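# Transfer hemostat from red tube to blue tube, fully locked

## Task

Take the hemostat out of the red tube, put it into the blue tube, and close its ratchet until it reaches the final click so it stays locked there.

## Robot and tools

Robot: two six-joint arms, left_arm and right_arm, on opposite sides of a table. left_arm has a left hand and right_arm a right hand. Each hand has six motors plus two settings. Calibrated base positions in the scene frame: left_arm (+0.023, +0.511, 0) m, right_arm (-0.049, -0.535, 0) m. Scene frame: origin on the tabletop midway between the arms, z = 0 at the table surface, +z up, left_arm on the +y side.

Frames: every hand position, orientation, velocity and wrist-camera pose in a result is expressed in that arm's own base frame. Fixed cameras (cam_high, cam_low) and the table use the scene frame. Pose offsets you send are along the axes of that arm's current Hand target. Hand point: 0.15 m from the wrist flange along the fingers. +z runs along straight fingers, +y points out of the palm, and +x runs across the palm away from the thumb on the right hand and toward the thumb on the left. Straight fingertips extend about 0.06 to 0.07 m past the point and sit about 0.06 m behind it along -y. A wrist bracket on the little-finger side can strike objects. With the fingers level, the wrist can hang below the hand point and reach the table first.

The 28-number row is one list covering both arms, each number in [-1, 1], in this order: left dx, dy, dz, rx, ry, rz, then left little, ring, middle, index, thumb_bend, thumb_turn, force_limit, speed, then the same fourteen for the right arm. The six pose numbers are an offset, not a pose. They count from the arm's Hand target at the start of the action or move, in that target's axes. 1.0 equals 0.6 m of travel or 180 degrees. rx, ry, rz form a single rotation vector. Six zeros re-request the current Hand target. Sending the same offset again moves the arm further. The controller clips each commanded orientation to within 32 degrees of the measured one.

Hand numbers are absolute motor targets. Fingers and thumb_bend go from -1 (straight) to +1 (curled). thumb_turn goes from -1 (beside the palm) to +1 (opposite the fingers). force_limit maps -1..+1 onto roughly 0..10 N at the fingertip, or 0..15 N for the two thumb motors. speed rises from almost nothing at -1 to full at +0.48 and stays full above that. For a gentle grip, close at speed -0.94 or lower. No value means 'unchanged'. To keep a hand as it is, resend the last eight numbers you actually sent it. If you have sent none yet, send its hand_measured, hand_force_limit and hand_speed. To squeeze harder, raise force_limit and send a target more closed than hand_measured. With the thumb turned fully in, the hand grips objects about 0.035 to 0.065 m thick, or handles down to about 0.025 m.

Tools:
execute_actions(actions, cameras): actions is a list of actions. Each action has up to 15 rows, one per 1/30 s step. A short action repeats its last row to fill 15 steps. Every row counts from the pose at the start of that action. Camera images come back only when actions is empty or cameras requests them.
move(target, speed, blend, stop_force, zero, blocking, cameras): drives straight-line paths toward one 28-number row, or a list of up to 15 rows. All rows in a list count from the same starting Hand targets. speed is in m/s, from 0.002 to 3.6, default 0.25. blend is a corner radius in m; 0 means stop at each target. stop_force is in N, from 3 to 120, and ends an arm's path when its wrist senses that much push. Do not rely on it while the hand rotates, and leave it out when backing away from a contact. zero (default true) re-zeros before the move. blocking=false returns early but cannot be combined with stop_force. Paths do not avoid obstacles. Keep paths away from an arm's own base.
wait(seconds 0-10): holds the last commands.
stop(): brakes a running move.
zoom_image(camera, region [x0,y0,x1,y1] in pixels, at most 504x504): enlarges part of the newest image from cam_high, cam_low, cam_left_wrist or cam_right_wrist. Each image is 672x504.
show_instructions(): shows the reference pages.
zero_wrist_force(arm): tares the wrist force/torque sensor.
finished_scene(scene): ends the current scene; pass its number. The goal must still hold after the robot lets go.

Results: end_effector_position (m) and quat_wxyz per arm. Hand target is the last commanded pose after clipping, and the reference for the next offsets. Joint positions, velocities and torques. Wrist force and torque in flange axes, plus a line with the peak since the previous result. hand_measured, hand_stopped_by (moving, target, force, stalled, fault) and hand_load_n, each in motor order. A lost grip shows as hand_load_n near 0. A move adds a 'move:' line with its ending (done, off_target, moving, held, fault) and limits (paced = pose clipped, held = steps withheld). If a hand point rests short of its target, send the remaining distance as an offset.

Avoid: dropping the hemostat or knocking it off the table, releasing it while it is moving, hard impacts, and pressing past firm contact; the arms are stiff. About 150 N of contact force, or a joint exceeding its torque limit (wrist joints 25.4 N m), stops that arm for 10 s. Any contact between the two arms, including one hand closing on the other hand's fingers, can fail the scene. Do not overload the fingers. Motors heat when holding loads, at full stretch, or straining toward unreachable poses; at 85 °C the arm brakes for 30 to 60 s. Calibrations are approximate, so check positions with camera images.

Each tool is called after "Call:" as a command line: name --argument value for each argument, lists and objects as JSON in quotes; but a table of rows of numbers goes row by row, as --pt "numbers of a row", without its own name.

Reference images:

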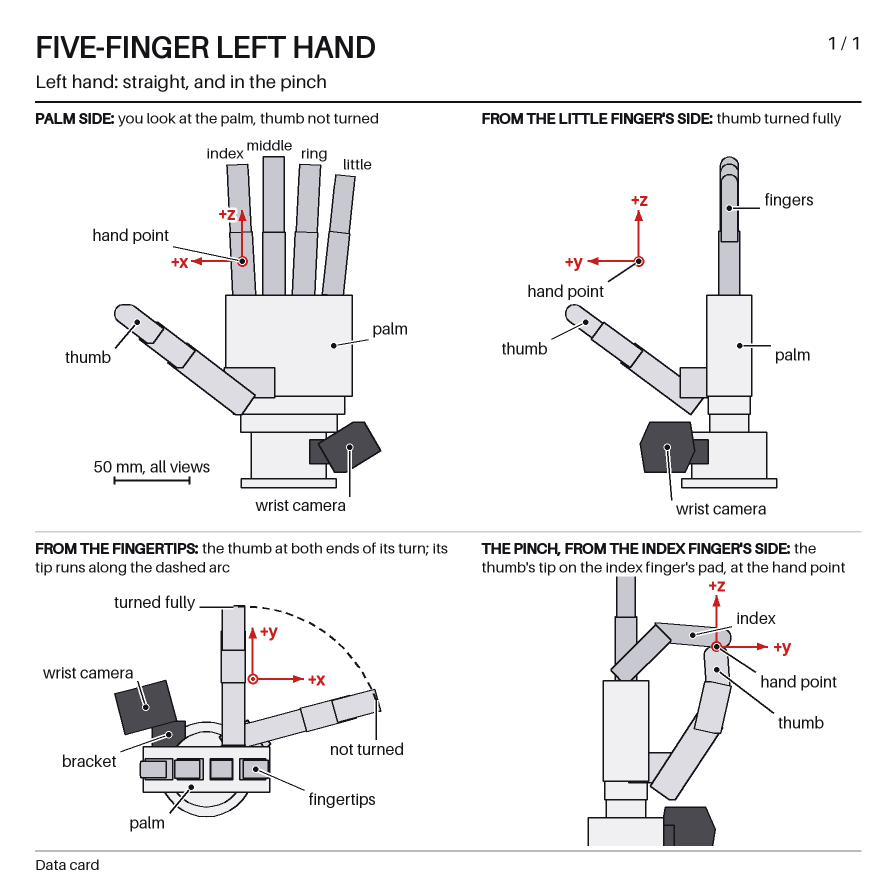

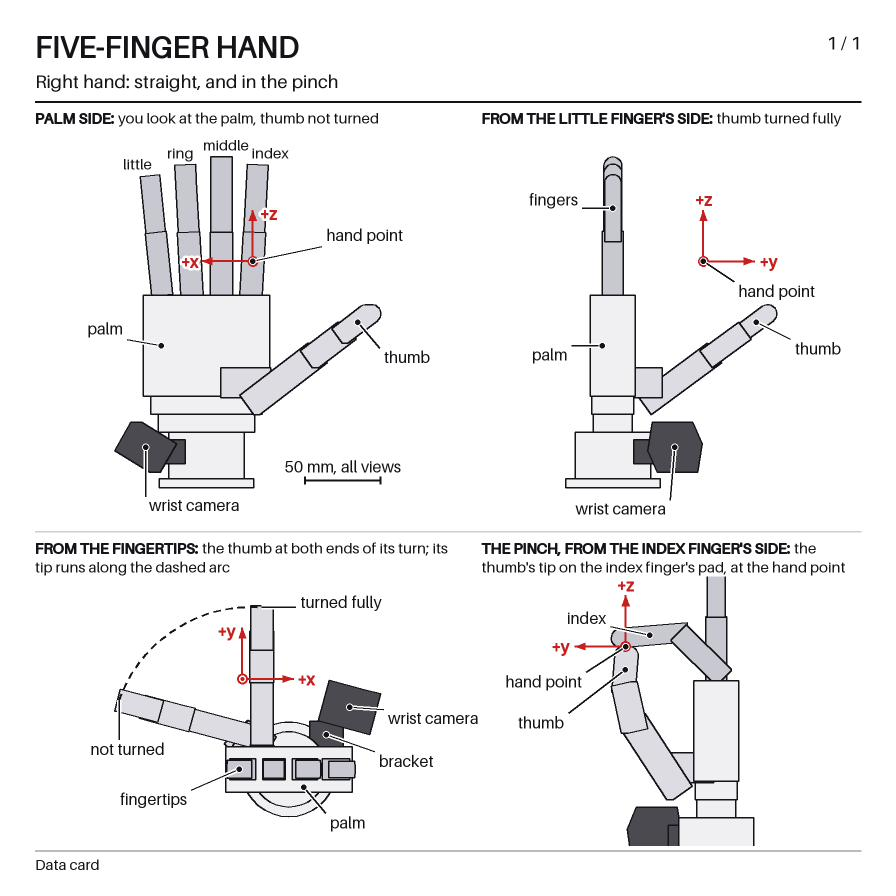

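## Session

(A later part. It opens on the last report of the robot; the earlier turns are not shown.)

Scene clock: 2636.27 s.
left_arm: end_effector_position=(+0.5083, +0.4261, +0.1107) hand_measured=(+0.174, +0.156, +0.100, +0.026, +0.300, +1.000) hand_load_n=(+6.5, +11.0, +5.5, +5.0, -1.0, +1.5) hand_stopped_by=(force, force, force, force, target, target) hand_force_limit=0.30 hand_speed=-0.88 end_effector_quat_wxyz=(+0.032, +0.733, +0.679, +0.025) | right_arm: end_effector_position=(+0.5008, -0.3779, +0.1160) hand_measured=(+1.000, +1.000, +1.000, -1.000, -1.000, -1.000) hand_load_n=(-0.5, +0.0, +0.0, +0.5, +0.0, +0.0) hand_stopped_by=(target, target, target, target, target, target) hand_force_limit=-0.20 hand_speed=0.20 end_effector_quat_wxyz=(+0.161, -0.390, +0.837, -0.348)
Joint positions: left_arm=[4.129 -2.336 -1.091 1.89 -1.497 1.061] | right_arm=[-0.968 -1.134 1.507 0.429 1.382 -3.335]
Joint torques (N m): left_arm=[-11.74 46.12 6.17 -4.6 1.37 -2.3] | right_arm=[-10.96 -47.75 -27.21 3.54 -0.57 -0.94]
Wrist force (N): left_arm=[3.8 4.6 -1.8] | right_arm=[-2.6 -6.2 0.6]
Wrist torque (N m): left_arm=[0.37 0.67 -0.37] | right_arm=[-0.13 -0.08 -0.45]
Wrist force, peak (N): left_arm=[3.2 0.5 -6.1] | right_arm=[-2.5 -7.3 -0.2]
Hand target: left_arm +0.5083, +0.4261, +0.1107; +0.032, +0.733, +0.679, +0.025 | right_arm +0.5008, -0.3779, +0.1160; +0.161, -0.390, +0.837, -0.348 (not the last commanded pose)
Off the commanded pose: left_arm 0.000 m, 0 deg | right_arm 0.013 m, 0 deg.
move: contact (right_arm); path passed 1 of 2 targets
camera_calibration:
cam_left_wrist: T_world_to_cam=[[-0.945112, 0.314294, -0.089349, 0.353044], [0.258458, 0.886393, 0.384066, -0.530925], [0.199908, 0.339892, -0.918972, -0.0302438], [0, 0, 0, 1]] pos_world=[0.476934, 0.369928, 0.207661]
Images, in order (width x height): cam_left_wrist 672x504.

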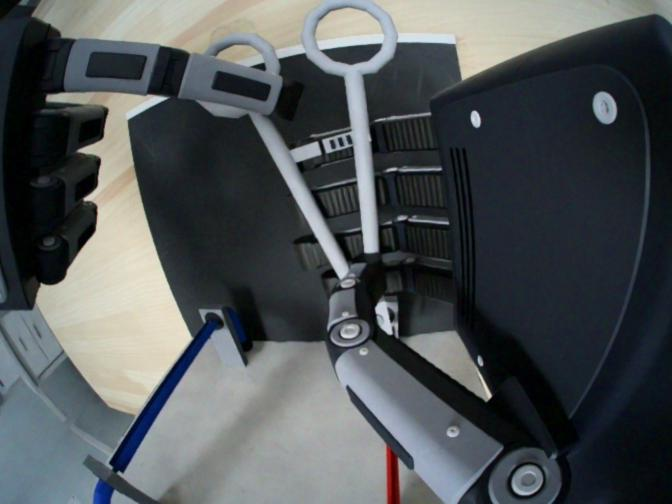

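Call:
move --target '[0,0,0,0,0,0,0.35,0.35,0.35,0.35,0.3,1,0.3,-0.88,0,0.0189,0.0189,0,0,0,1,1,1,-1,-1,-1,-0.2,0.2]' --speed 0.006 --stop_force 5 --cameras '["cam_left_wrist"]'

Call:
zoom_image --camera "cam_left_wrist" --region '[180, 0, 460, 210]'

Scene clock: 2644.97 s.
left_arm: end_effector_position=(+0.5083, +0.4261, +0.1107) hand_measured=(+0.174, +0.156, +0.100, +0.026, +0.300, +1.000) hand_load_n=(+8.5, +13.0, +6.0, +5.0, -1.0, +1.5) hand_stopped_by=(force, force, force, force, target, target) hand_force_limit=0.30 hand_speed=-0.88 end_effector_quat_wxyz=(+0.032, +0.733, +0.679, +0.025) | right_arm: end_effector_position=(+0.5009, -0.3780, +0.1148) hand_measured=(+1.000, +1.000, +1.000, -1.000, -1.000, -1.000) hand_load_n=(+0.0, +0.0, +0.0, +1.0, +0.0, +0.0) hand_stopped_by=(target, target, target, target, target, target) hand_force_limit=-0.20 hand_speed=0.20 end_effector_quat_wxyz=(+0.161, -0.390, +0.837, -0.348)
Joint positions: left_arm=[4.129 -2.336 -1.091 1.89 -1.497 1.061] | right_arm=[-0.968 -1.133 1.508 0.426 1.382 -3.335]
Joint torques (N m): left_arm=[2.23 46.15 20.88 -5.91 1.13 -2.24] | right_arm=[-12.19 -42.34 -23.36 4.43 1.47 -1.1]
Wrist force (N): left_arm=[3.7 6.5 3.1] | right_arm=[-3.3 -10.4 -0.7]
Wrist torque (N m): left_arm=[0.41 0.92 -0.51] | right_arm=[0.06 -0.13 -0.50]
Wrist force, peak (N): left_arm=[3.9 5.9 5.9] | right_arm=[-3.2 -11.9 -1.7]
Hand target: left_arm +0.5083, +0.4261, +0.1107; +0.032, +0.733, +0.679, +0.025 | right_arm +0.5009, -0.3780, +0.1148; +0.161, -0.390, +0.837, -0.348 (not the last commanded pose)
Off the commanded pose: left_arm 0.000 m, 0 deg | right_arm 0.015 m, 0 deg.
move: contact (right_arm)
camera_calibration:
cam_left_wrist: T_world_to_cam=[[-0.945114, 0.314291, -0.0893403, 0.353044], [0.258466, 0.886406, 0.38403, -0.530926], [0.199889, 0.339861, -0.918988, -0.03022], [0, 0, 0, 1]] pos_world=[0.476934, 0.369928, 0.207661]
Images, in order (width x height): cam_left_wrist 672x504.

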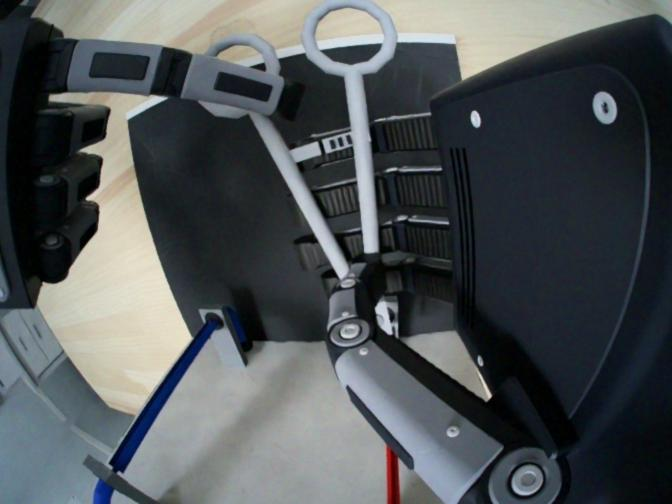

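Scaled by 1.800 from the camera's 672x504 image, which has a finer 960x720 frame.

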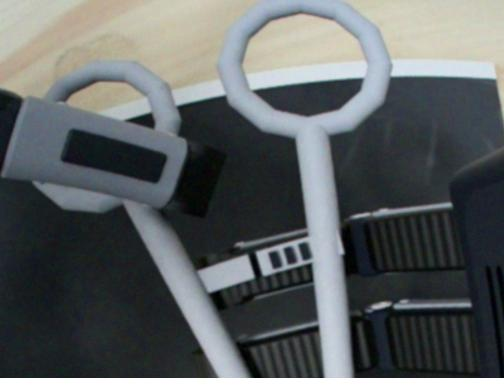

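Call:
move --target '[0,0,0,0,0,0,0.35,0.35,0.35,0.35,0.3,1,0.3,-0.88,0,0.0189,0.0189,0,0,0,1,1,1,-1,-1,-1,-0.2,0.2]' --speed 0.006 --stop_force 8 --cameras '["cam_left_wrist"]'

Call:
zoom_image --camera "cam_left_wrist" --region '[180, 0, 460, 210]'

Scene clock: 2655.83 s.
left_arm: end_effector_position=(+0.5083, +0.4261, +0.1107) hand_measured=(+0.172, +0.154, +0.100, +0.026, +0.300, +1.000) hand_load_n=(+12.0, +16.0, +6.5, +5.0, -0.5, +1.5) hand_stopped_by=(force, force, force, force, target, target) hand_force_limit=0.30 hand_speed=-0.88 end_effector_quat_wxyz=(+0.032, +0.733, +0.679, +0.025) | right_arm: end_effector_position=(+0.5009, -0.3781, +0.1131) hand_measured=(+1.000, +1.000, +1.000, -1.000, -1.000, -1.000) hand_load_n=(+0.5, +0.0, +0.0, +1.5, +0.0, +0.0) hand_stopped_by=(target, target, target, target, target, target) hand_force_limit=-0.20 hand_speed=0.20 end_effector_quat_wxyz=(+0.161, -0.390, +0.837, -0.348)
Joint positions: left_arm=[4.129 -2.336 -1.091 1.89 -1.497 1.061] | right_arm=[-0.968 -1.131 1.511 0.422 1.382 -3.335]
Joint torques (N m): left_arm=[9.6 54.41 23.47 -5.97 0.73 -2.08] | right_arm=[-13.22 -38.65 -21.05 5.85 1.65 -0.94]
Wrist force (N): left_arm=[3.3 9.0 12.2] | right_arm=[-3.9 -18.3 -3.1]
Wrist torque (N m): left_arm=[0.40 1.29 -0.67] | right_arm=[0.28 -0.17 -0.56]
Wrist force, peak (N): left_arm=[3.5 8.8 14.9] | right_arm=[-4.0 -20.0 -4.6]
Hand target: left_arm +0.5083, +0.4261, +0.1107; +0.032, +0.733, +0.679, +0.025 | right_arm +0.5009, -0.3781, +0.1131; +0.161, -0.390, +0.837, -0.348 (not the last commanded pose)
Off the commanded pose: left_arm 0.000 m, 0 deg | right_arm 0.014 m, 0 deg.
move: contact (right_arm)
camera_calibration:
cam_left_wrist: T_world_to_cam=[[-0.945114, 0.314291, -0.0893403, 0.353044], [0.258466, 0.886406, 0.38403, -0.530926], [0.199889, 0.339861, -0.918988, -0.03022], [0, 0, 0, 1]] pos_world=[0.476934, 0.369928, 0.207661]
Images, in order (width x height): cam_left_wrist 672x504.

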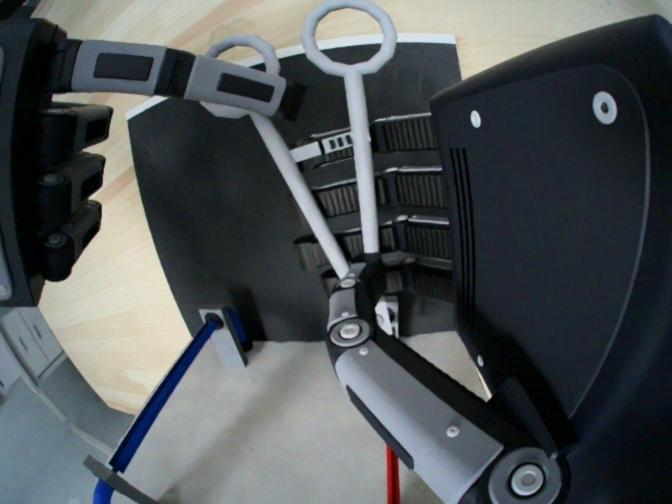

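Scaled by 1.800 from the camera's 672x504 image, which has a finer 960x720 frame.

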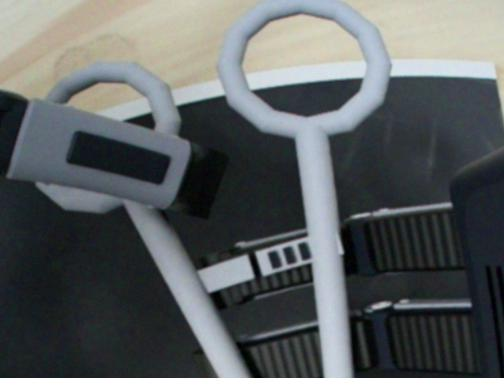

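Call:
move --pt "0 0 0 0 0 0 0.35 0.35 0.35 0.35 0.3 1 0.3 -0.88 0 -0.0236 -0.0236 0 0 0 1 1 1 -1 -1 -1 -0.2 0.2" --pt "0 0 0 0 0 0 0.35 0.35 0.35 0.35 0.3 1 0.3 -0.88 0.067 0.0346 -0.1290 0 0 0 1 1 1 -1 -1 -1 -0.2 0.2" --speed '[0.02,0.08]'

Scene clock: 2762.23 s.
left_arm: end_effector_position=(+0.5083, +0.4261, +0.1107) hand_measured=(+0.174, +0.154, +0.100, +0.026, +0.300, +1.000) hand_load_n=(+5.0, +9.5, +5.5, +5.0, -1.0, +1.5) hand_stopped_by=(force, force, force, force, target, target) hand_force_limit=0.30 hand_speed=-0.88 end_effector_quat_wxyz=(+0.032, +0.733, +0.679, +0.025) | right_arm: end_effector_position=(+0.4219, -0.3640, +0.1530) hand_measured=(+1.000, +1.000, +1.000, -1.000, -1.000, -1.000) hand_load_n=(+0.0, +0.0, +0.0, +0.0, +0.0, +0.0) hand_stopped_by=(target, target, target, target, target, target) hand_force_limit=-0.20 hand_speed=0.20 end_effector_quat_wxyz=(+0.161, -0.390, +0.837, -0.348)
Joint positions: left_arm=[4.129 -2.336 -1.091 1.89 -1.497 1.061] | right_arm=[-1.108 -1.316 1.664 0.478 1.287 -3.439]
Joint torques (N m): left_arm=[9.52 38.89 21.91 -1.81 0.31 -1.85] | right_arm=[13.03 -19.11 -29.62 -1.7 2.51 2.32]
Wrist force (N): left_arm=[4.9 0.9 -5.7] | right_arm=[-0.6 -2.0 0.5]
Wrist torque (N m): left_arm=[0.26 0.49 -0.06] | right_arm=[-0.20 0.06 -0.26]
Wrist force, peak (N): left_arm=[3.5 9.3 12.4] | right_arm=[-4.0 -18.6 -3.0]
Hand target: left_arm +0.5083, +0.4261, +0.1107; +0.032, +0.733, +0.679, +0.025 | right_arm +0.4219, -0.3641, +0.1530; +0.161, -0.390, +0.837, -0.348
Off the commanded pose: left_arm 0.000 m, 0 deg | right_arm 0.000 m, 0 deg.
move: done

Call:
move --target '[0.0012,0,-0.0092,0,-0.0333,0,0.35,0.35,0.35,0.35,0.3,1,0.3,-0.88,0,0,0,0,0,0,1,1,1,-1,-1,-1,-0.2,0.2]' --speed 0.04 --stop_force 15 --cameras '["cam_left_wrist"]'

Call:
zoom_image --camera "cam_left_wrist" --region '[180, 0, 460, 210]'

Scene clock: 2774.10 s.
left_arm: end_effector_position=(+0.5079, +0.4269, +0.1162) hand_measured=(+0.174, +0.154, +0.100, +0.026, +0.300, +1.000) hand_load_n=(+5.5, +9.5, +5.0, +4.5, -1.0, +2.0) hand_stopped_by=(force, force, force, force, target, target) hand_force_limit=0.30 hand_speed=-0.88 end_effector_quat_wxyz=(+0.067, +0.733, +0.677, -0.013) | right_arm: end_effector_position=(+0.4219, -0.3641, +0.1530) hand_measured=(+1.000, +1.000, +1.000, -1.000, -1.000, -1.000) hand_load_n=(+0.0, +0.0, +0.0, +0.0, +0.0, +0.0) hand_stopped_by=(target, target, target, target, target, target) hand_force_limit=-0.20 hand_speed=0.20 end_effector_quat_wxyz=(+0.161, -0.390, +0.837, -0.348)
Joint positions: left_arm=[4.152 -2.391 -0.998 1.757 -1.448 1.094] | right_arm=[-1.108 -1.316 1.664 0.478 1.287 -3.439]
Joint torques (N m): left_arm=[-18.05 51.68 0.09 -2.86 -0.15 -2.29] | right_arm=[12.55 -18.24 -14.32 -1.12 2.44 0]
Wrist force (N): left_arm=[9.3 1.5 -6.4] | right_arm=[-0.5 -2.0 0.5]
Wrist torque (N m): left_arm=[0.29 0.61 0.10] | right_arm=[-0.22 0.04 -0.26]
Wrist force, peak (N): left_arm=[9.6 1.8 -6.2] | right_arm=[-0.9 -2.0 0.6]
Hand target: left_arm +0.5079, +0.4269, +0.1162; +0.067, +0.733, +0.677, -0.013 | right_arm +0.4219, -0.3641, +0.1530; +0.161, -0.390, +0.837, -0.348
Off the commanded pose: left_arm 0.000 m, 0 deg | right_arm 0.000 m, 0 deg.
move: done
camera_calibration:
cam_left_wrist: T_world_to_cam=[[-0.943267, 0.31169, -0.114443, 0.35606], [0.268757, 0.919115, 0.288092, -0.541683], [0.194982, 0.240991, -0.950739, 0.0229744], [0, 0, 0, 1]] pos_world=[0.476961, 0.381353, 0.218646]
Images, in order (width x height): cam_left_wrist 672x504.

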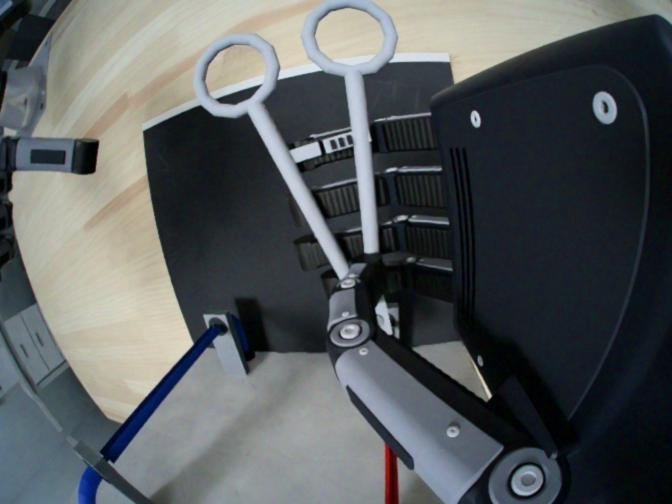

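Scaled by 1.800 from the camera's 672x504 image, which has a finer 960x720 frame.

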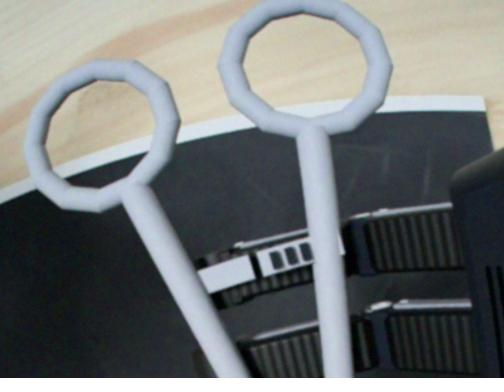

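Call:
move --target '[0,0,0,0,0,0,0.35,0.35,0.35,0.35,0.3,1,0.3,-0.88,-0.0379,-0.0781,-0.0257,-0.0053,-0.3181,0.4035,-1,-1,1,1,-1,-1,-0.2,0.2]' --speed 0.15 --cameras '["all"]'

Scene clock: 2824.77 s.
left_arm: end_effector_position=(+0.5079, +0.4269, +0.1162) hand_measured=(+0.174, +0.154, +0.100, +0.026, +0.300, +1.000) hand_load_n=(+5.5, +9.5, +5.0, +4.5, -1.0, +2.0) hand_stopped_by=(force, force, force, force, target, target) hand_force_limit=0.30 hand_speed=-0.88 end_effector_quat_wxyz=(+0.067, +0.733, +0.677, -0.013) | right_arm: end_effector_position=(+0.4535, -0.3608, +0.1971) hand_measured=(-1.000, -1.000, +1.000, +1.000, -1.000, -1.000) hand_load_n=(+0.0, +0.0, +0.0, +0.0, +0.0, +0.0) hand_stopped_by=(target, target, target, target, target, target) hand_force_limit=-0.20 hand_speed=0.20 end_effector_quat_wxyz=(+0.680, +0.048, +0.731, +0.031)
Joint positions: left_arm=[4.152 -2.391 -0.998 1.757 -1.448 1.094] | right_arm=[-1.414 -1.1 1.863 -0.373 0.191 -1.842]
Joint torques (N m): left_arm=[-17.87 51.61 0.71 -6.37 1.79 -0.55] | right_arm=[13.98 -21.41 -23.78 2.94 -0.08 -2.39]
Wrist force (N): left_arm=[9.2 1.6 -6.5] | right_arm=[-0.5 0.9 0.7]
Wrist torque (N m): left_arm=[0.31 0.62 0.09] | right_arm=[0.02 -0.28 -0.04]
Wrist force, peak (N): left_arm=[9.8 1.5 -6.4] | right_arm=[-0.8 -2.1 0.6]
Hand target: left_arm +0.5079, +0.4269, +0.1162; +0.067, +0.733, +0.677, -0.013 | right_arm +0.4535, -0.3609, +0.1971; +0.680, +0.048, +0.731, +0.031
Off the commanded pose: left_arm 0.000 m, 0 deg | right_arm 0.000 m, 0 deg.
move: done
camera_calibration:
cam_left_wrist: T_world_to_cam=[[-0.943264, 0.311687, -0.114476, 0.356067], [0.268764, 0.919141, 0.288004, -0.541677], [0.194987, 0.240896, -0.950762, 0.0230128], [0, 0, 0, 1]] pos_world=[0.476961, 0.381353, 0.218646]
cam_right_wrist: T_world_to_cam=[[-0.00015432, 0.985779, -0.16805, 0.383769], [-0.353108, 0.157171, 0.922286, 0.0493346], [0.935582, 0.059482, 0.348062, -0.36146], [0, 0, 0, 1]] pos_world=[0.355655, -0.364565, 0.144802]

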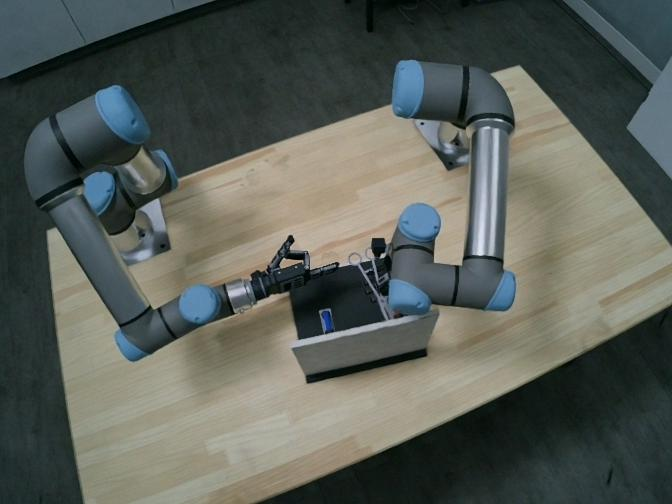

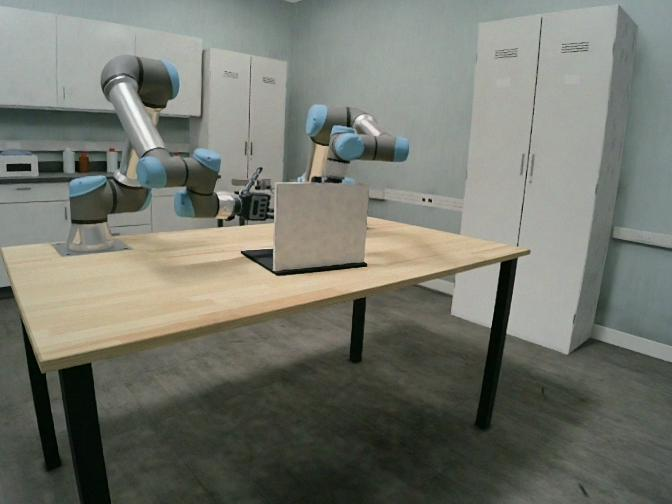

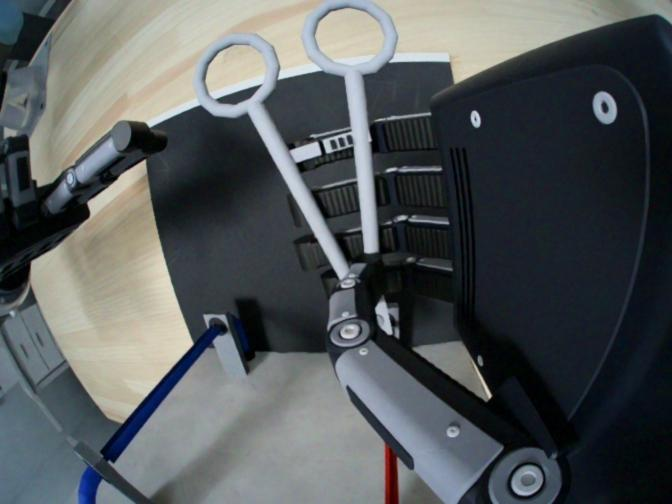

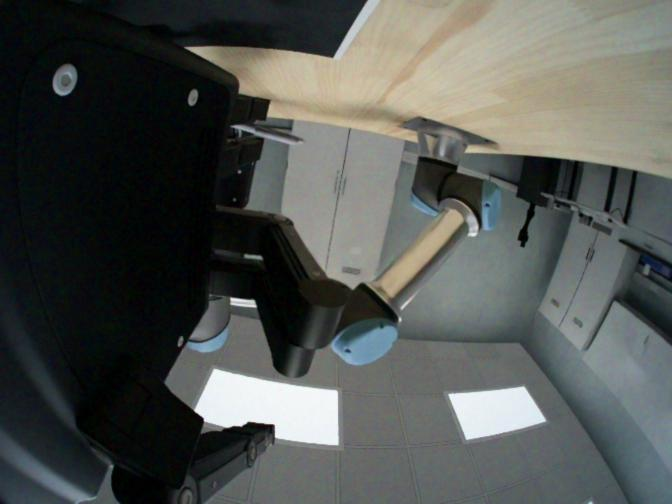

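Call:
zoom_image --camera "cam_right_wrist" --region '[200, 80, 340, 220]'

Call:
zoom_image --camera "cam_low" --region '[200, 150, 320, 240]'

Call:
zoom_image --camera "cam_high" --region '[260, 220, 440, 355]'

Scaled by 3.600 from the camera's 672x504 image, which has a finer 960x720 frame.

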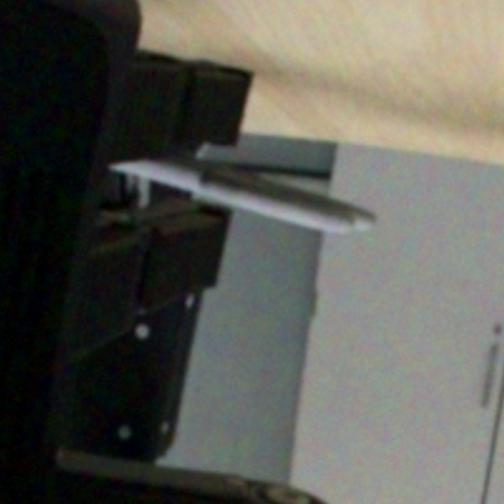

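Scaled by 4.200 from the camera's 672x504 image, which has a finer 960x720 frame.

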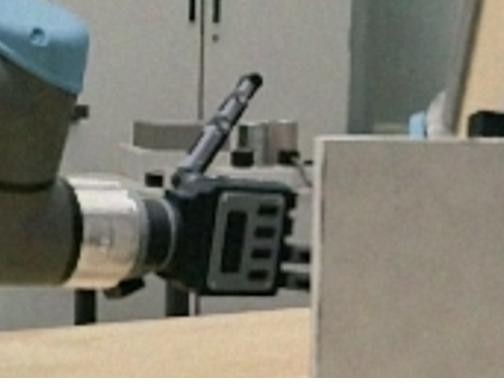

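Scaled by 2.800 from the camera's 672x504 image, which has a finer 960x720 frame.

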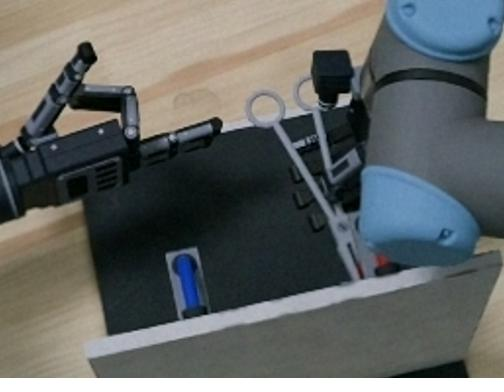

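Call:
move --target '[0,0,0,0,0,0,0.35,0.35,0.35,0.35,0.3,1,0.3,-0.88,-0.013,-0.0142,0,0,0,0.0444,-1,-1,1,1,-1,-1,-0.2,0.2]' --speed 0.06 --cameras '["cam_right_wrist"]'

Call:
zoom_image --camera "cam_right_wrist" --region '[200, 80, 340, 220]'

Scene clock: 2912.93 s.
left_arm: end_effector_position=(+0.5079, +0.4269, +0.1162) hand_measured=(+0.174, +0.154, +0.100, +0.026, +0.300, +1.000) hand_load_n=(+5.5, +9.5, +5.0, +4.0, -1.0, +1.5) hand_stopped_by=(force, force, force, force, target, target) hand_force_limit=0.30 hand_speed=-0.88 end_effector_quat_wxyz=(+0.067, +0.733, +0.677, -0.013) | right_arm: end_effector_position=(+0.4538, -0.3703, +0.2038) hand_measured=(-1.000, -1.000, +1.000, +1.000, -1.000, -1.000) hand_load_n=(+0.0, +0.0, +0.0, +0.0, +0.0, +0.0) hand_stopped_by=(target, target, target, target, target, target) hand_force_limit=-0.20 hand_speed=0.20 end_effector_quat_wxyz=(+0.677, +0.099, +0.725, +0.079)
Joint positions: left_arm=[4.152 -2.391 -0.998 1.757 -1.448 1.094] | right_arm=[-1.415 -1.092 1.852 -0.368 0.19 -1.706]
Joint torques (N m): left_arm=[-17.77 50.8 0.29 -6.36 1.78 0.35] | right_arm=[-8.81 -45.67 -4.98 -1.23 -2.18 -2.14]
Wrist force (N): left_arm=[9.2 1.6 -6.5] | right_arm=[-0.3 1.3 0.5]
Wrist torque (N m): left_arm=[0.30 0.63 0.09] | right_arm=[0.06 -0.29 -0.02]
Wrist force, peak (N): left_arm=[9.6 1.5 -6.7] | right_arm=[-0.4 1.2 0.8]
Hand target: left_arm +0.5079, +0.4269, +0.1162; +0.067, +0.733, +0.677, -0.013 | right_arm +0.4538, -0.3702, +0.2039; +0.677, +0.099, +0.725, +0.079
Off the commanded pose: left_arm 0.000 m, 0 deg | right_arm 0.000 m, 0 deg.
move: done
camera_calibration:
cam_right_wrist: T_world_to_cam=[[0.0100888, 0.999512, -0.0295563, 0.366456], [-0.354788, 0.0312127, 0.934425, -0.00352863], [0.934892, 0.00105898, 0.35493, -0.386279], [0, 0, 0, 1]] pos_world=[0.35618, -0.365758, 0.15123]
Images, in order (width x height): cam_right_wrist 672x504.

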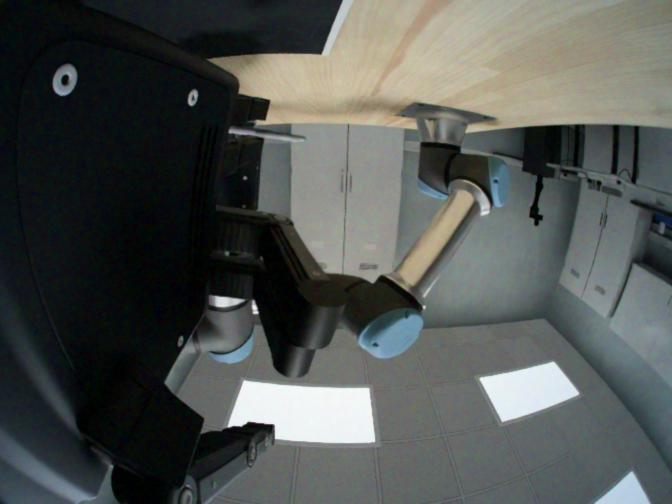

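Scaled by 3.600 from the camera's 672x504 image, which has a finer 960x720 frame.

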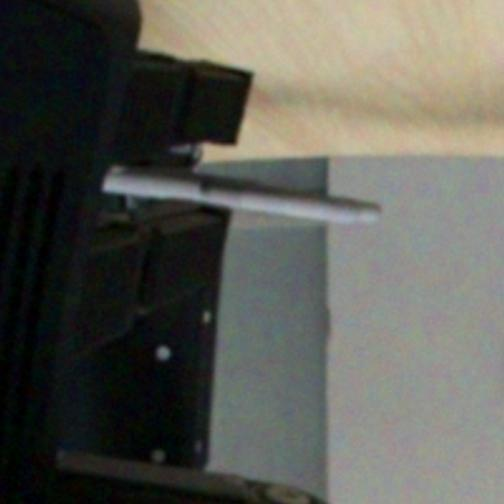

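Call:
move --pt "0 0 0 0 0 0 0.35 0.35 0.35 0.35 0.3 1 0.3 -0.88 -0.0088 -0.0068 0 0 0 0.0222 -1 -1 1 1 -1 -1 -0.2 0.2" --pt "0 0 0 0 0 0 0.35 0.35 0.35 0.35 0.3 1 0.3 -0.88 -0.0088 -0.0068 0.035 0 0 0.0222 -1 -1 1 1 -1 -1 -0.2 0.2" --speed 0.03 --stop_force 4 --cameras '["cam_right_wrist","cam_left_wrist"]'

Call:
zoom_image --camera "cam_right_wrist" --region '[200, 80, 340, 220]'

Call:
zoom_image --camera "cam_left_wrist" --region '[100, 0, 380, 210]'

Scene clock: 2933.20 s.
left_arm: end_effector_position=(+0.5079, +0.4269, +0.1162) hand_measured=(+0.174, +0.154, +0.100, +0.026, +0.300, +1.000) hand_load_n=(+5.0, +10.0, +5.0, +4.5, -1.0, +2.0) hand_stopped_by=(force, force, force, force, target, target) hand_force_limit=0.30 hand_speed=-0.88 end_effector_quat_wxyz=(+0.067, +0.733, +0.677, -0.013) | right_arm: end_effector_position=(+0.4750, -0.3759, +0.2064) hand_measured=(-1.000, -1.000, +1.000, +1.000, -1.000, -1.000) hand_load_n=(+0.0, +0.0, +0.0, +0.0, +0.0, +0.0) hand_stopped_by=(target, target, target, target, target, target) hand_force_limit=-0.20 hand_speed=0.20 end_effector_quat_wxyz=(+0.673, +0.124, +0.722, +0.102)
Joint positions: left_arm=[4.152 -2.391 -0.998 1.757 -1.448 1.094] | right_arm=[-1.37 -1.085 1.836 -0.431 0.232 -1.561]
Joint torques (N m): left_arm=[-17.91 51.11 0.99 -6.28 1.84 1.49] | right_arm=[-11.92 -44.83 -4.47 2.64 -2.64 -2.29]
Wrist force (N): left_arm=[9.3 1.5 -6.4] | right_arm=[-0.4 1.3 0.8]
Wrist torque (N m): left_arm=[0.29 0.63 0.10] | right_arm=[0.04 -0.27 -0.01]
Wrist force, peak (N): left_arm=[9.7 1.6 -6.4] | right_arm=[-0.4 1.2 1.1]
Hand target: left_arm +0.5079, +0.4269, +0.1162; +0.067, +0.733, +0.677, -0.013 | right_arm +0.4750, -0.3759, +0.2064; +0.673, +0.124, +0.722, +0.102
Off the commanded pose: left_arm 0.000 m, 0 deg | right_arm 0.000 m, 0 deg.
move: done
camera_calibration:
cam_left_wrist: T_world_to_cam=[[-0.943264, 0.311687, -0.114476, 0.356067], [0.268764, 0.919141, 0.288004, -0.541677], [0.194987, 0.240896, -0.950762, 0.0230128], [0, 0, 0, 1]] pos_world=[0.476961, 0.381353, 0.218646]
cam_right_wrist: T_world_to_cam=[[0.0150621, 0.999099, 0.039681, 0.355091], [-0.356046, -0.031725, 0.93393, -0.0213187], [0.934347, -0.0281952, 0.355247, -0.417757], [0, 0, 0, 1]] pos_world=[0.377391, -0.367226, 0.154227]
Images, in order (width x height): cam_left_wrist 672x504, cam_right_wrist 672x504.

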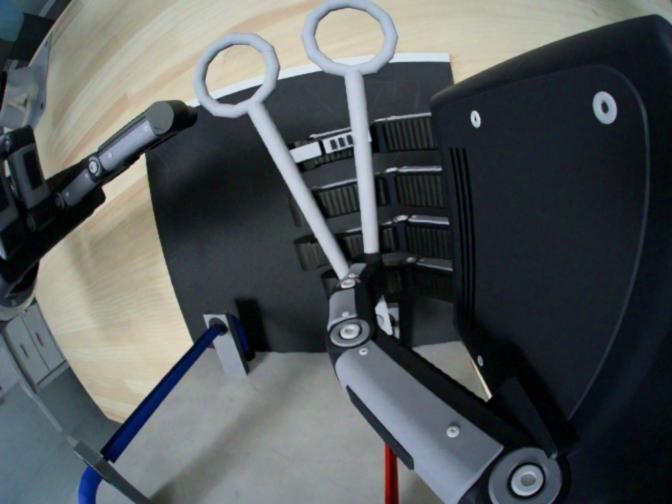

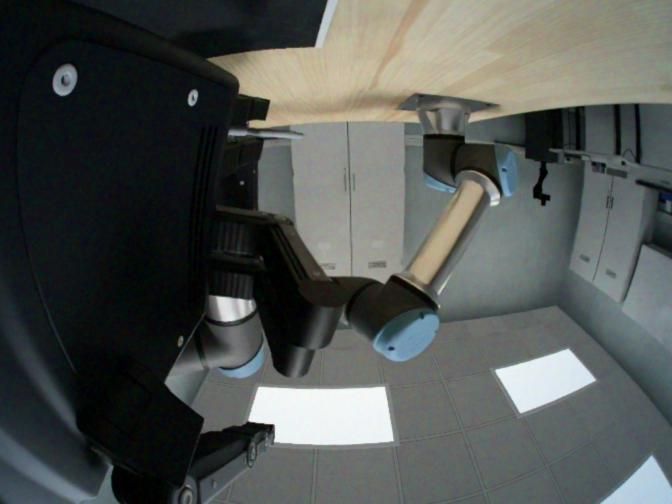

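Scaled by 3.600 from the camera's 672x504 image, which has a finer 960x720 frame.

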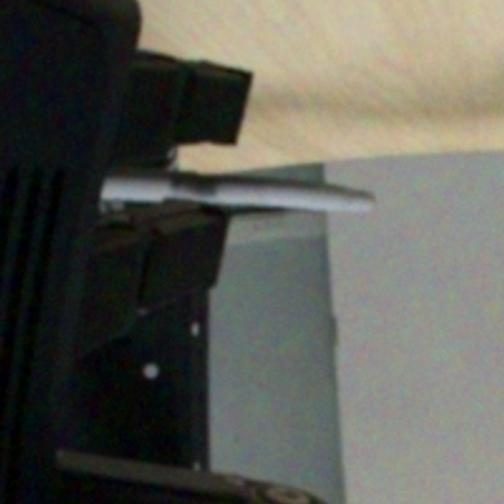

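Scaled by 1.800 from the camera's 672x504 image, which has a finer 960x720 frame.

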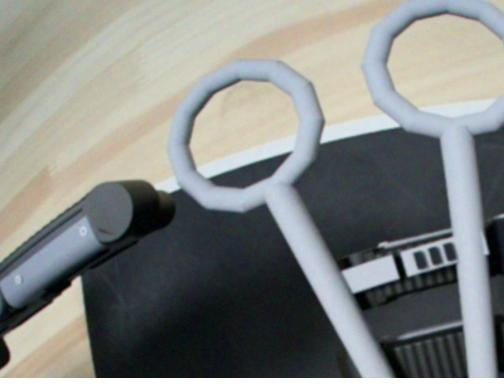

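Call:
move --pt "0 0 0 0 0 0 0.35 0.35 0.35 0.35 0.3 1 0.3 -0.88 -0.0028 0 0 0 0 0 -1 -1 1 1 -1 -1 -0.2 0.2" --pt "0 0 0 0 0 0 0.35 0.35 0.35 0.35 0.3 1 0.3 -0.88 -0.0028 0 0.03 0 0 0 -1 -1 1 1 -1 -1 -0.2 0.2" --speed 0.02 --stop_force 3 --cameras '["cam_right_wrist","cam_left_wrist"]'

Call:
zoom_image --camera "cam_right_wrist" --region '[200, 80, 340, 220]'

Call:
zoom_image --camera "cam_left_wrist" --region '[100, 0, 380, 210]'

Scene clock: 2949.87 s.
left_arm: end_effector_position=(+0.5079, +0.4269, +0.1162) hand_measured=(+0.174, +0.154, +0.100, +0.026, +0.300, +1.000) hand_load_n=(+5.5, +10.0, +5.0, +4.5, -1.5, +2.0) hand_stopped_by=(force, force, force, force, target, target) hand_force_limit=0.30 hand_speed=-0.88 end_effector_quat_wxyz=(+0.067, +0.733, +0.677, -0.013) | right_arm: end_effector_position=(+0.4930, -0.3768, +0.2067) hand_measured=(-1.000, -1.000, +1.000, +1.000, -1.000, -1.000) hand_load_n=(+0.0, +0.0, +0.0, +0.0, +0.0, +0.0) hand_stopped_by=(target, target, target, target, target, target) hand_force_limit=-0.20 hand_speed=0.20 end_effector_quat_wxyz=(+0.673, +0.124, +0.722, +0.102)
Joint positions: left_arm=[4.152 -2.391 -0.998 1.757 -1.448 1.094] | right_arm=[-1.332 -1.078 1.817 -0.464 0.268 -1.516]
Joint torques (N m): left_arm=[-17.69 51.64 1.54 -6.46 1.85 2.38] | right_arm=[-10.78 -45.32 -4.8 2.61 -2.34 -2.18]
Wrist force (N): left_arm=[9.2 1.5 -6.4] | right_arm=[-0.2 1.2 0.7]
Wrist torque (N m): left_arm=[0.29 0.65 0.09] | right_arm=[0.03 -0.30 -0.02]
Wrist force, peak (N): left_arm=[9.5 1.8 -6.6] | right_arm=[-0.7 1.5 0.6]
Hand target: left_arm +0.5079, +0.4269, +0.1162; +0.067, +0.733, +0.677, -0.013 | right_arm +0.4930, -0.3768, +0.2067; +0.673, +0.124, +0.722, +0.102
Off the commanded pose: left_arm 0.000 m, 0 deg | right_arm 0.000 m, 0 deg.
move: done
camera_calibration:
cam_left_wrist: T_world_to_cam=[[-0.943264, 0.311687, -0.114476, 0.356067], [0.268764, 0.919141, 0.288004, -0.541677], [0.194987, 0.240896, -0.950762, 0.0230128], [0, 0, 0, 1]] pos_world=[0.476961, 0.381353, 0.218646]
cam_right_wrist: T_world_to_cam=[[0.0150621, 0.999099, 0.039681, 0.355705], [-0.356046, -0.031725, 0.93393, -0.015183], [0.934347, -0.0281952, 0.355247, -0.434801], [0, 0, 0, 1]] pos_world=[0.395491, -0.368126, 0.154527]
Images, in order (width x height): cam_left_wrist 672x504, cam_right_wrist 672x504.

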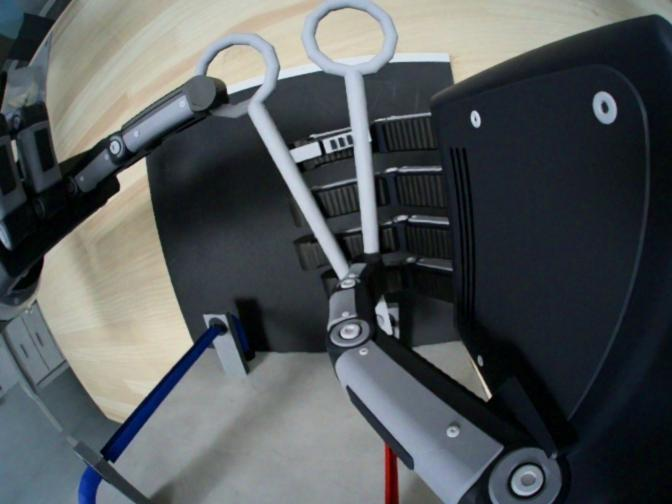

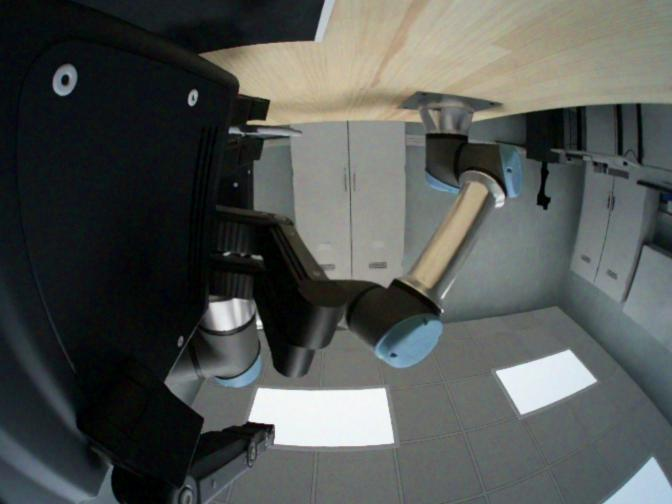

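Scaled by 3.600 from the camera's 672x504 image, which has a finer 960x720 frame.

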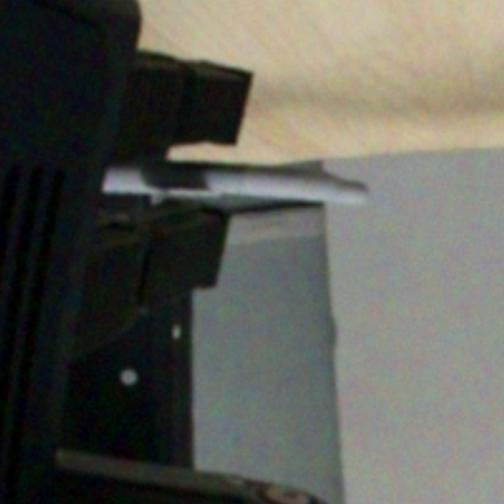

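Scaled by 1.800 from the camera's 672x504 image, which has a finer 960x720 frame.

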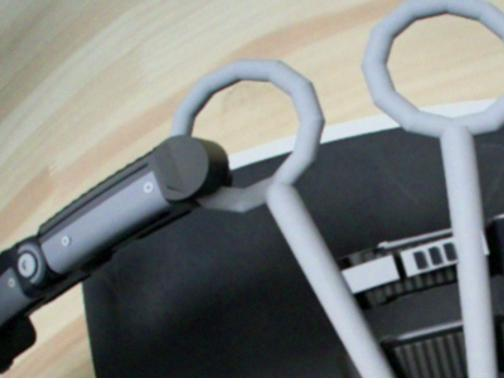

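Call:
move --pt "0 0 0 0 0 0 0.35 0.35 0.35 0.35 0.3 1 0.3 -0.88 0 0 0.02 0 0 0 -1 -1 1 1 -1 -1 -0.2 0.2" --speed 0.015 --stop_force 3 --cameras '["cam_right_wrist","cam_left_wrist"]'

Call:
zoom_image --camera "cam_right_wrist" --region '[200, 80, 340, 220]'

Call:
zoom_image --camera "cam_left_wrist" --region '[100, 0, 380, 210]'

Scene clock: 2962.80 s.
left_arm: end_effector_position=(+0.5079, +0.4269, +0.1162) hand_measured=(+0.174, +0.154, +0.100, +0.026, +0.300, +1.000) hand_load_n=(+5.5, +10.0, +5.0, +4.5, -1.0, +2.0) hand_stopped_by=(force, force, force, force, target, target) hand_force_limit=0.30 hand_speed=-0.88 end_effector_quat_wxyz=(+0.067, +0.733, +0.677, -0.013) | right_arm: end_effector_position=(+0.5050, -0.3771, +0.2059) hand_measured=(-1.000, -1.000, +1.000, +1.000, -1.000, -1.000) hand_load_n=(+0.0, +0.0, +0.0, +0.0, +0.0, +0.0) hand_stopped_by=(target, target, target, target, target, target) hand_force_limit=-0.20 hand_speed=0.20 end_effector_quat_wxyz=(+0.673, +0.124, +0.722, +0.102)
Joint positions: left_arm=[4.152 -2.391 -0.998 1.757 -1.448 1.094] | right_arm=[-1.308 -1.07 1.804 -0.481 0.292 -1.492]
Joint torques (N m): left_arm=[-17.44 51.08 1.7 -6.28 1.77 2.42] | right_arm=[-11.25 -45.69 -5.03 2.34 -2.54 -1.11]
Wrist force (N): left_arm=[9.0 1.6 -6.5] | right_arm=[-0.3 1.4 0.7]
Wrist torque (N m): left_arm=[0.30 0.66 0.08] | right_arm=[0.06 -0.28 -0.02]
Wrist force, peak (N): left_arm=[9.6 1.3 -6.6] | right_arm=[-0.3 1.6 0.7]
Hand target: left_arm +0.5079, +0.4269, +0.1162; +0.067, +0.733, +0.677, -0.013 | right_arm +0.5050, -0.3771, +0.2059; +0.673, +0.124, +0.722, +0.102
Off the commanded pose: left_arm 0.000 m, 0 deg | right_arm 0.000 m, 0 deg.
move: done
camera_calibration:
cam_left_wrist: T_world_to_cam=[[-0.943264, 0.311687, -0.114476, 0.356067], [0.268764, 0.919141, 0.288004, -0.541677], [0.194987, 0.240896, -0.950762, 0.0230128], [0, 0, 0, 1]] pos_world=[0.476961, 0.381353, 0.218646]
cam_right_wrist: T_world_to_cam=[[0.0150621, 0.999099, 0.039681, 0.355762], [-0.356046, -0.031725, 0.93393, -0.0101118], [0.934347, -0.0281952, 0.355247, -0.445605], [0, 0, 0, 1]] pos_world=[0.407391, -0.368326, 0.153627]
Images, in order (width x height): cam_left_wrist 672x504, cam_right_wrist 672x504.

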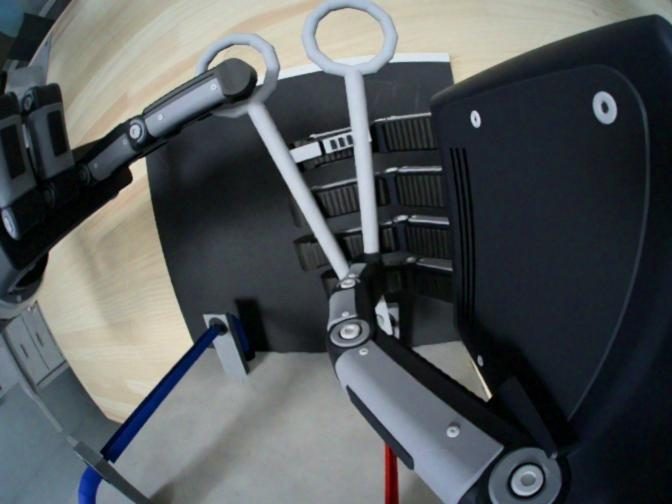

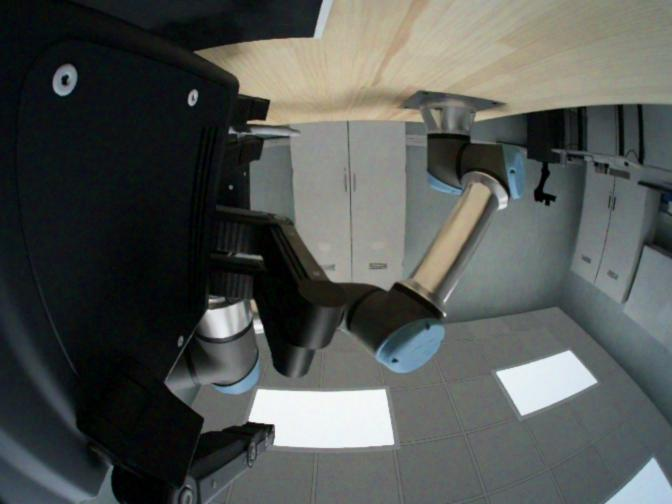

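Scaled by 3.600 from the camera's 672x504 image, which has a finer 960x720 frame.

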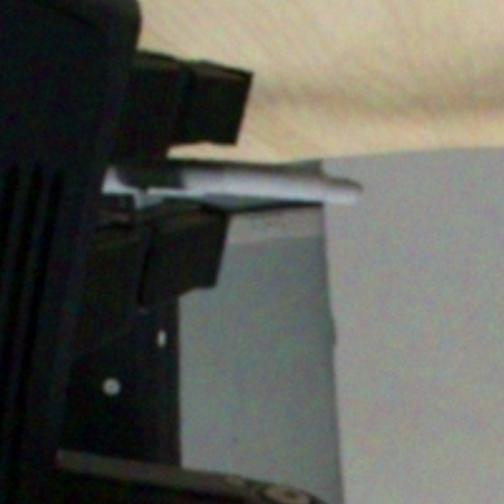

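Scaled by 1.800 from the camera's 672x504 image, which has a finer 960x720 frame.

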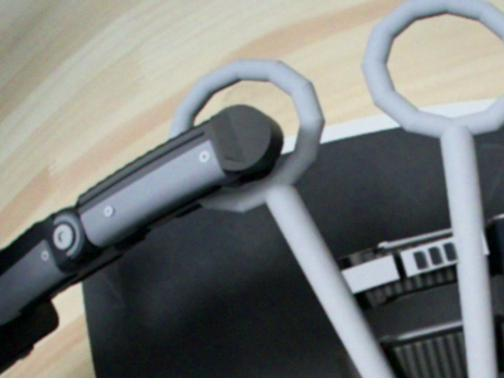

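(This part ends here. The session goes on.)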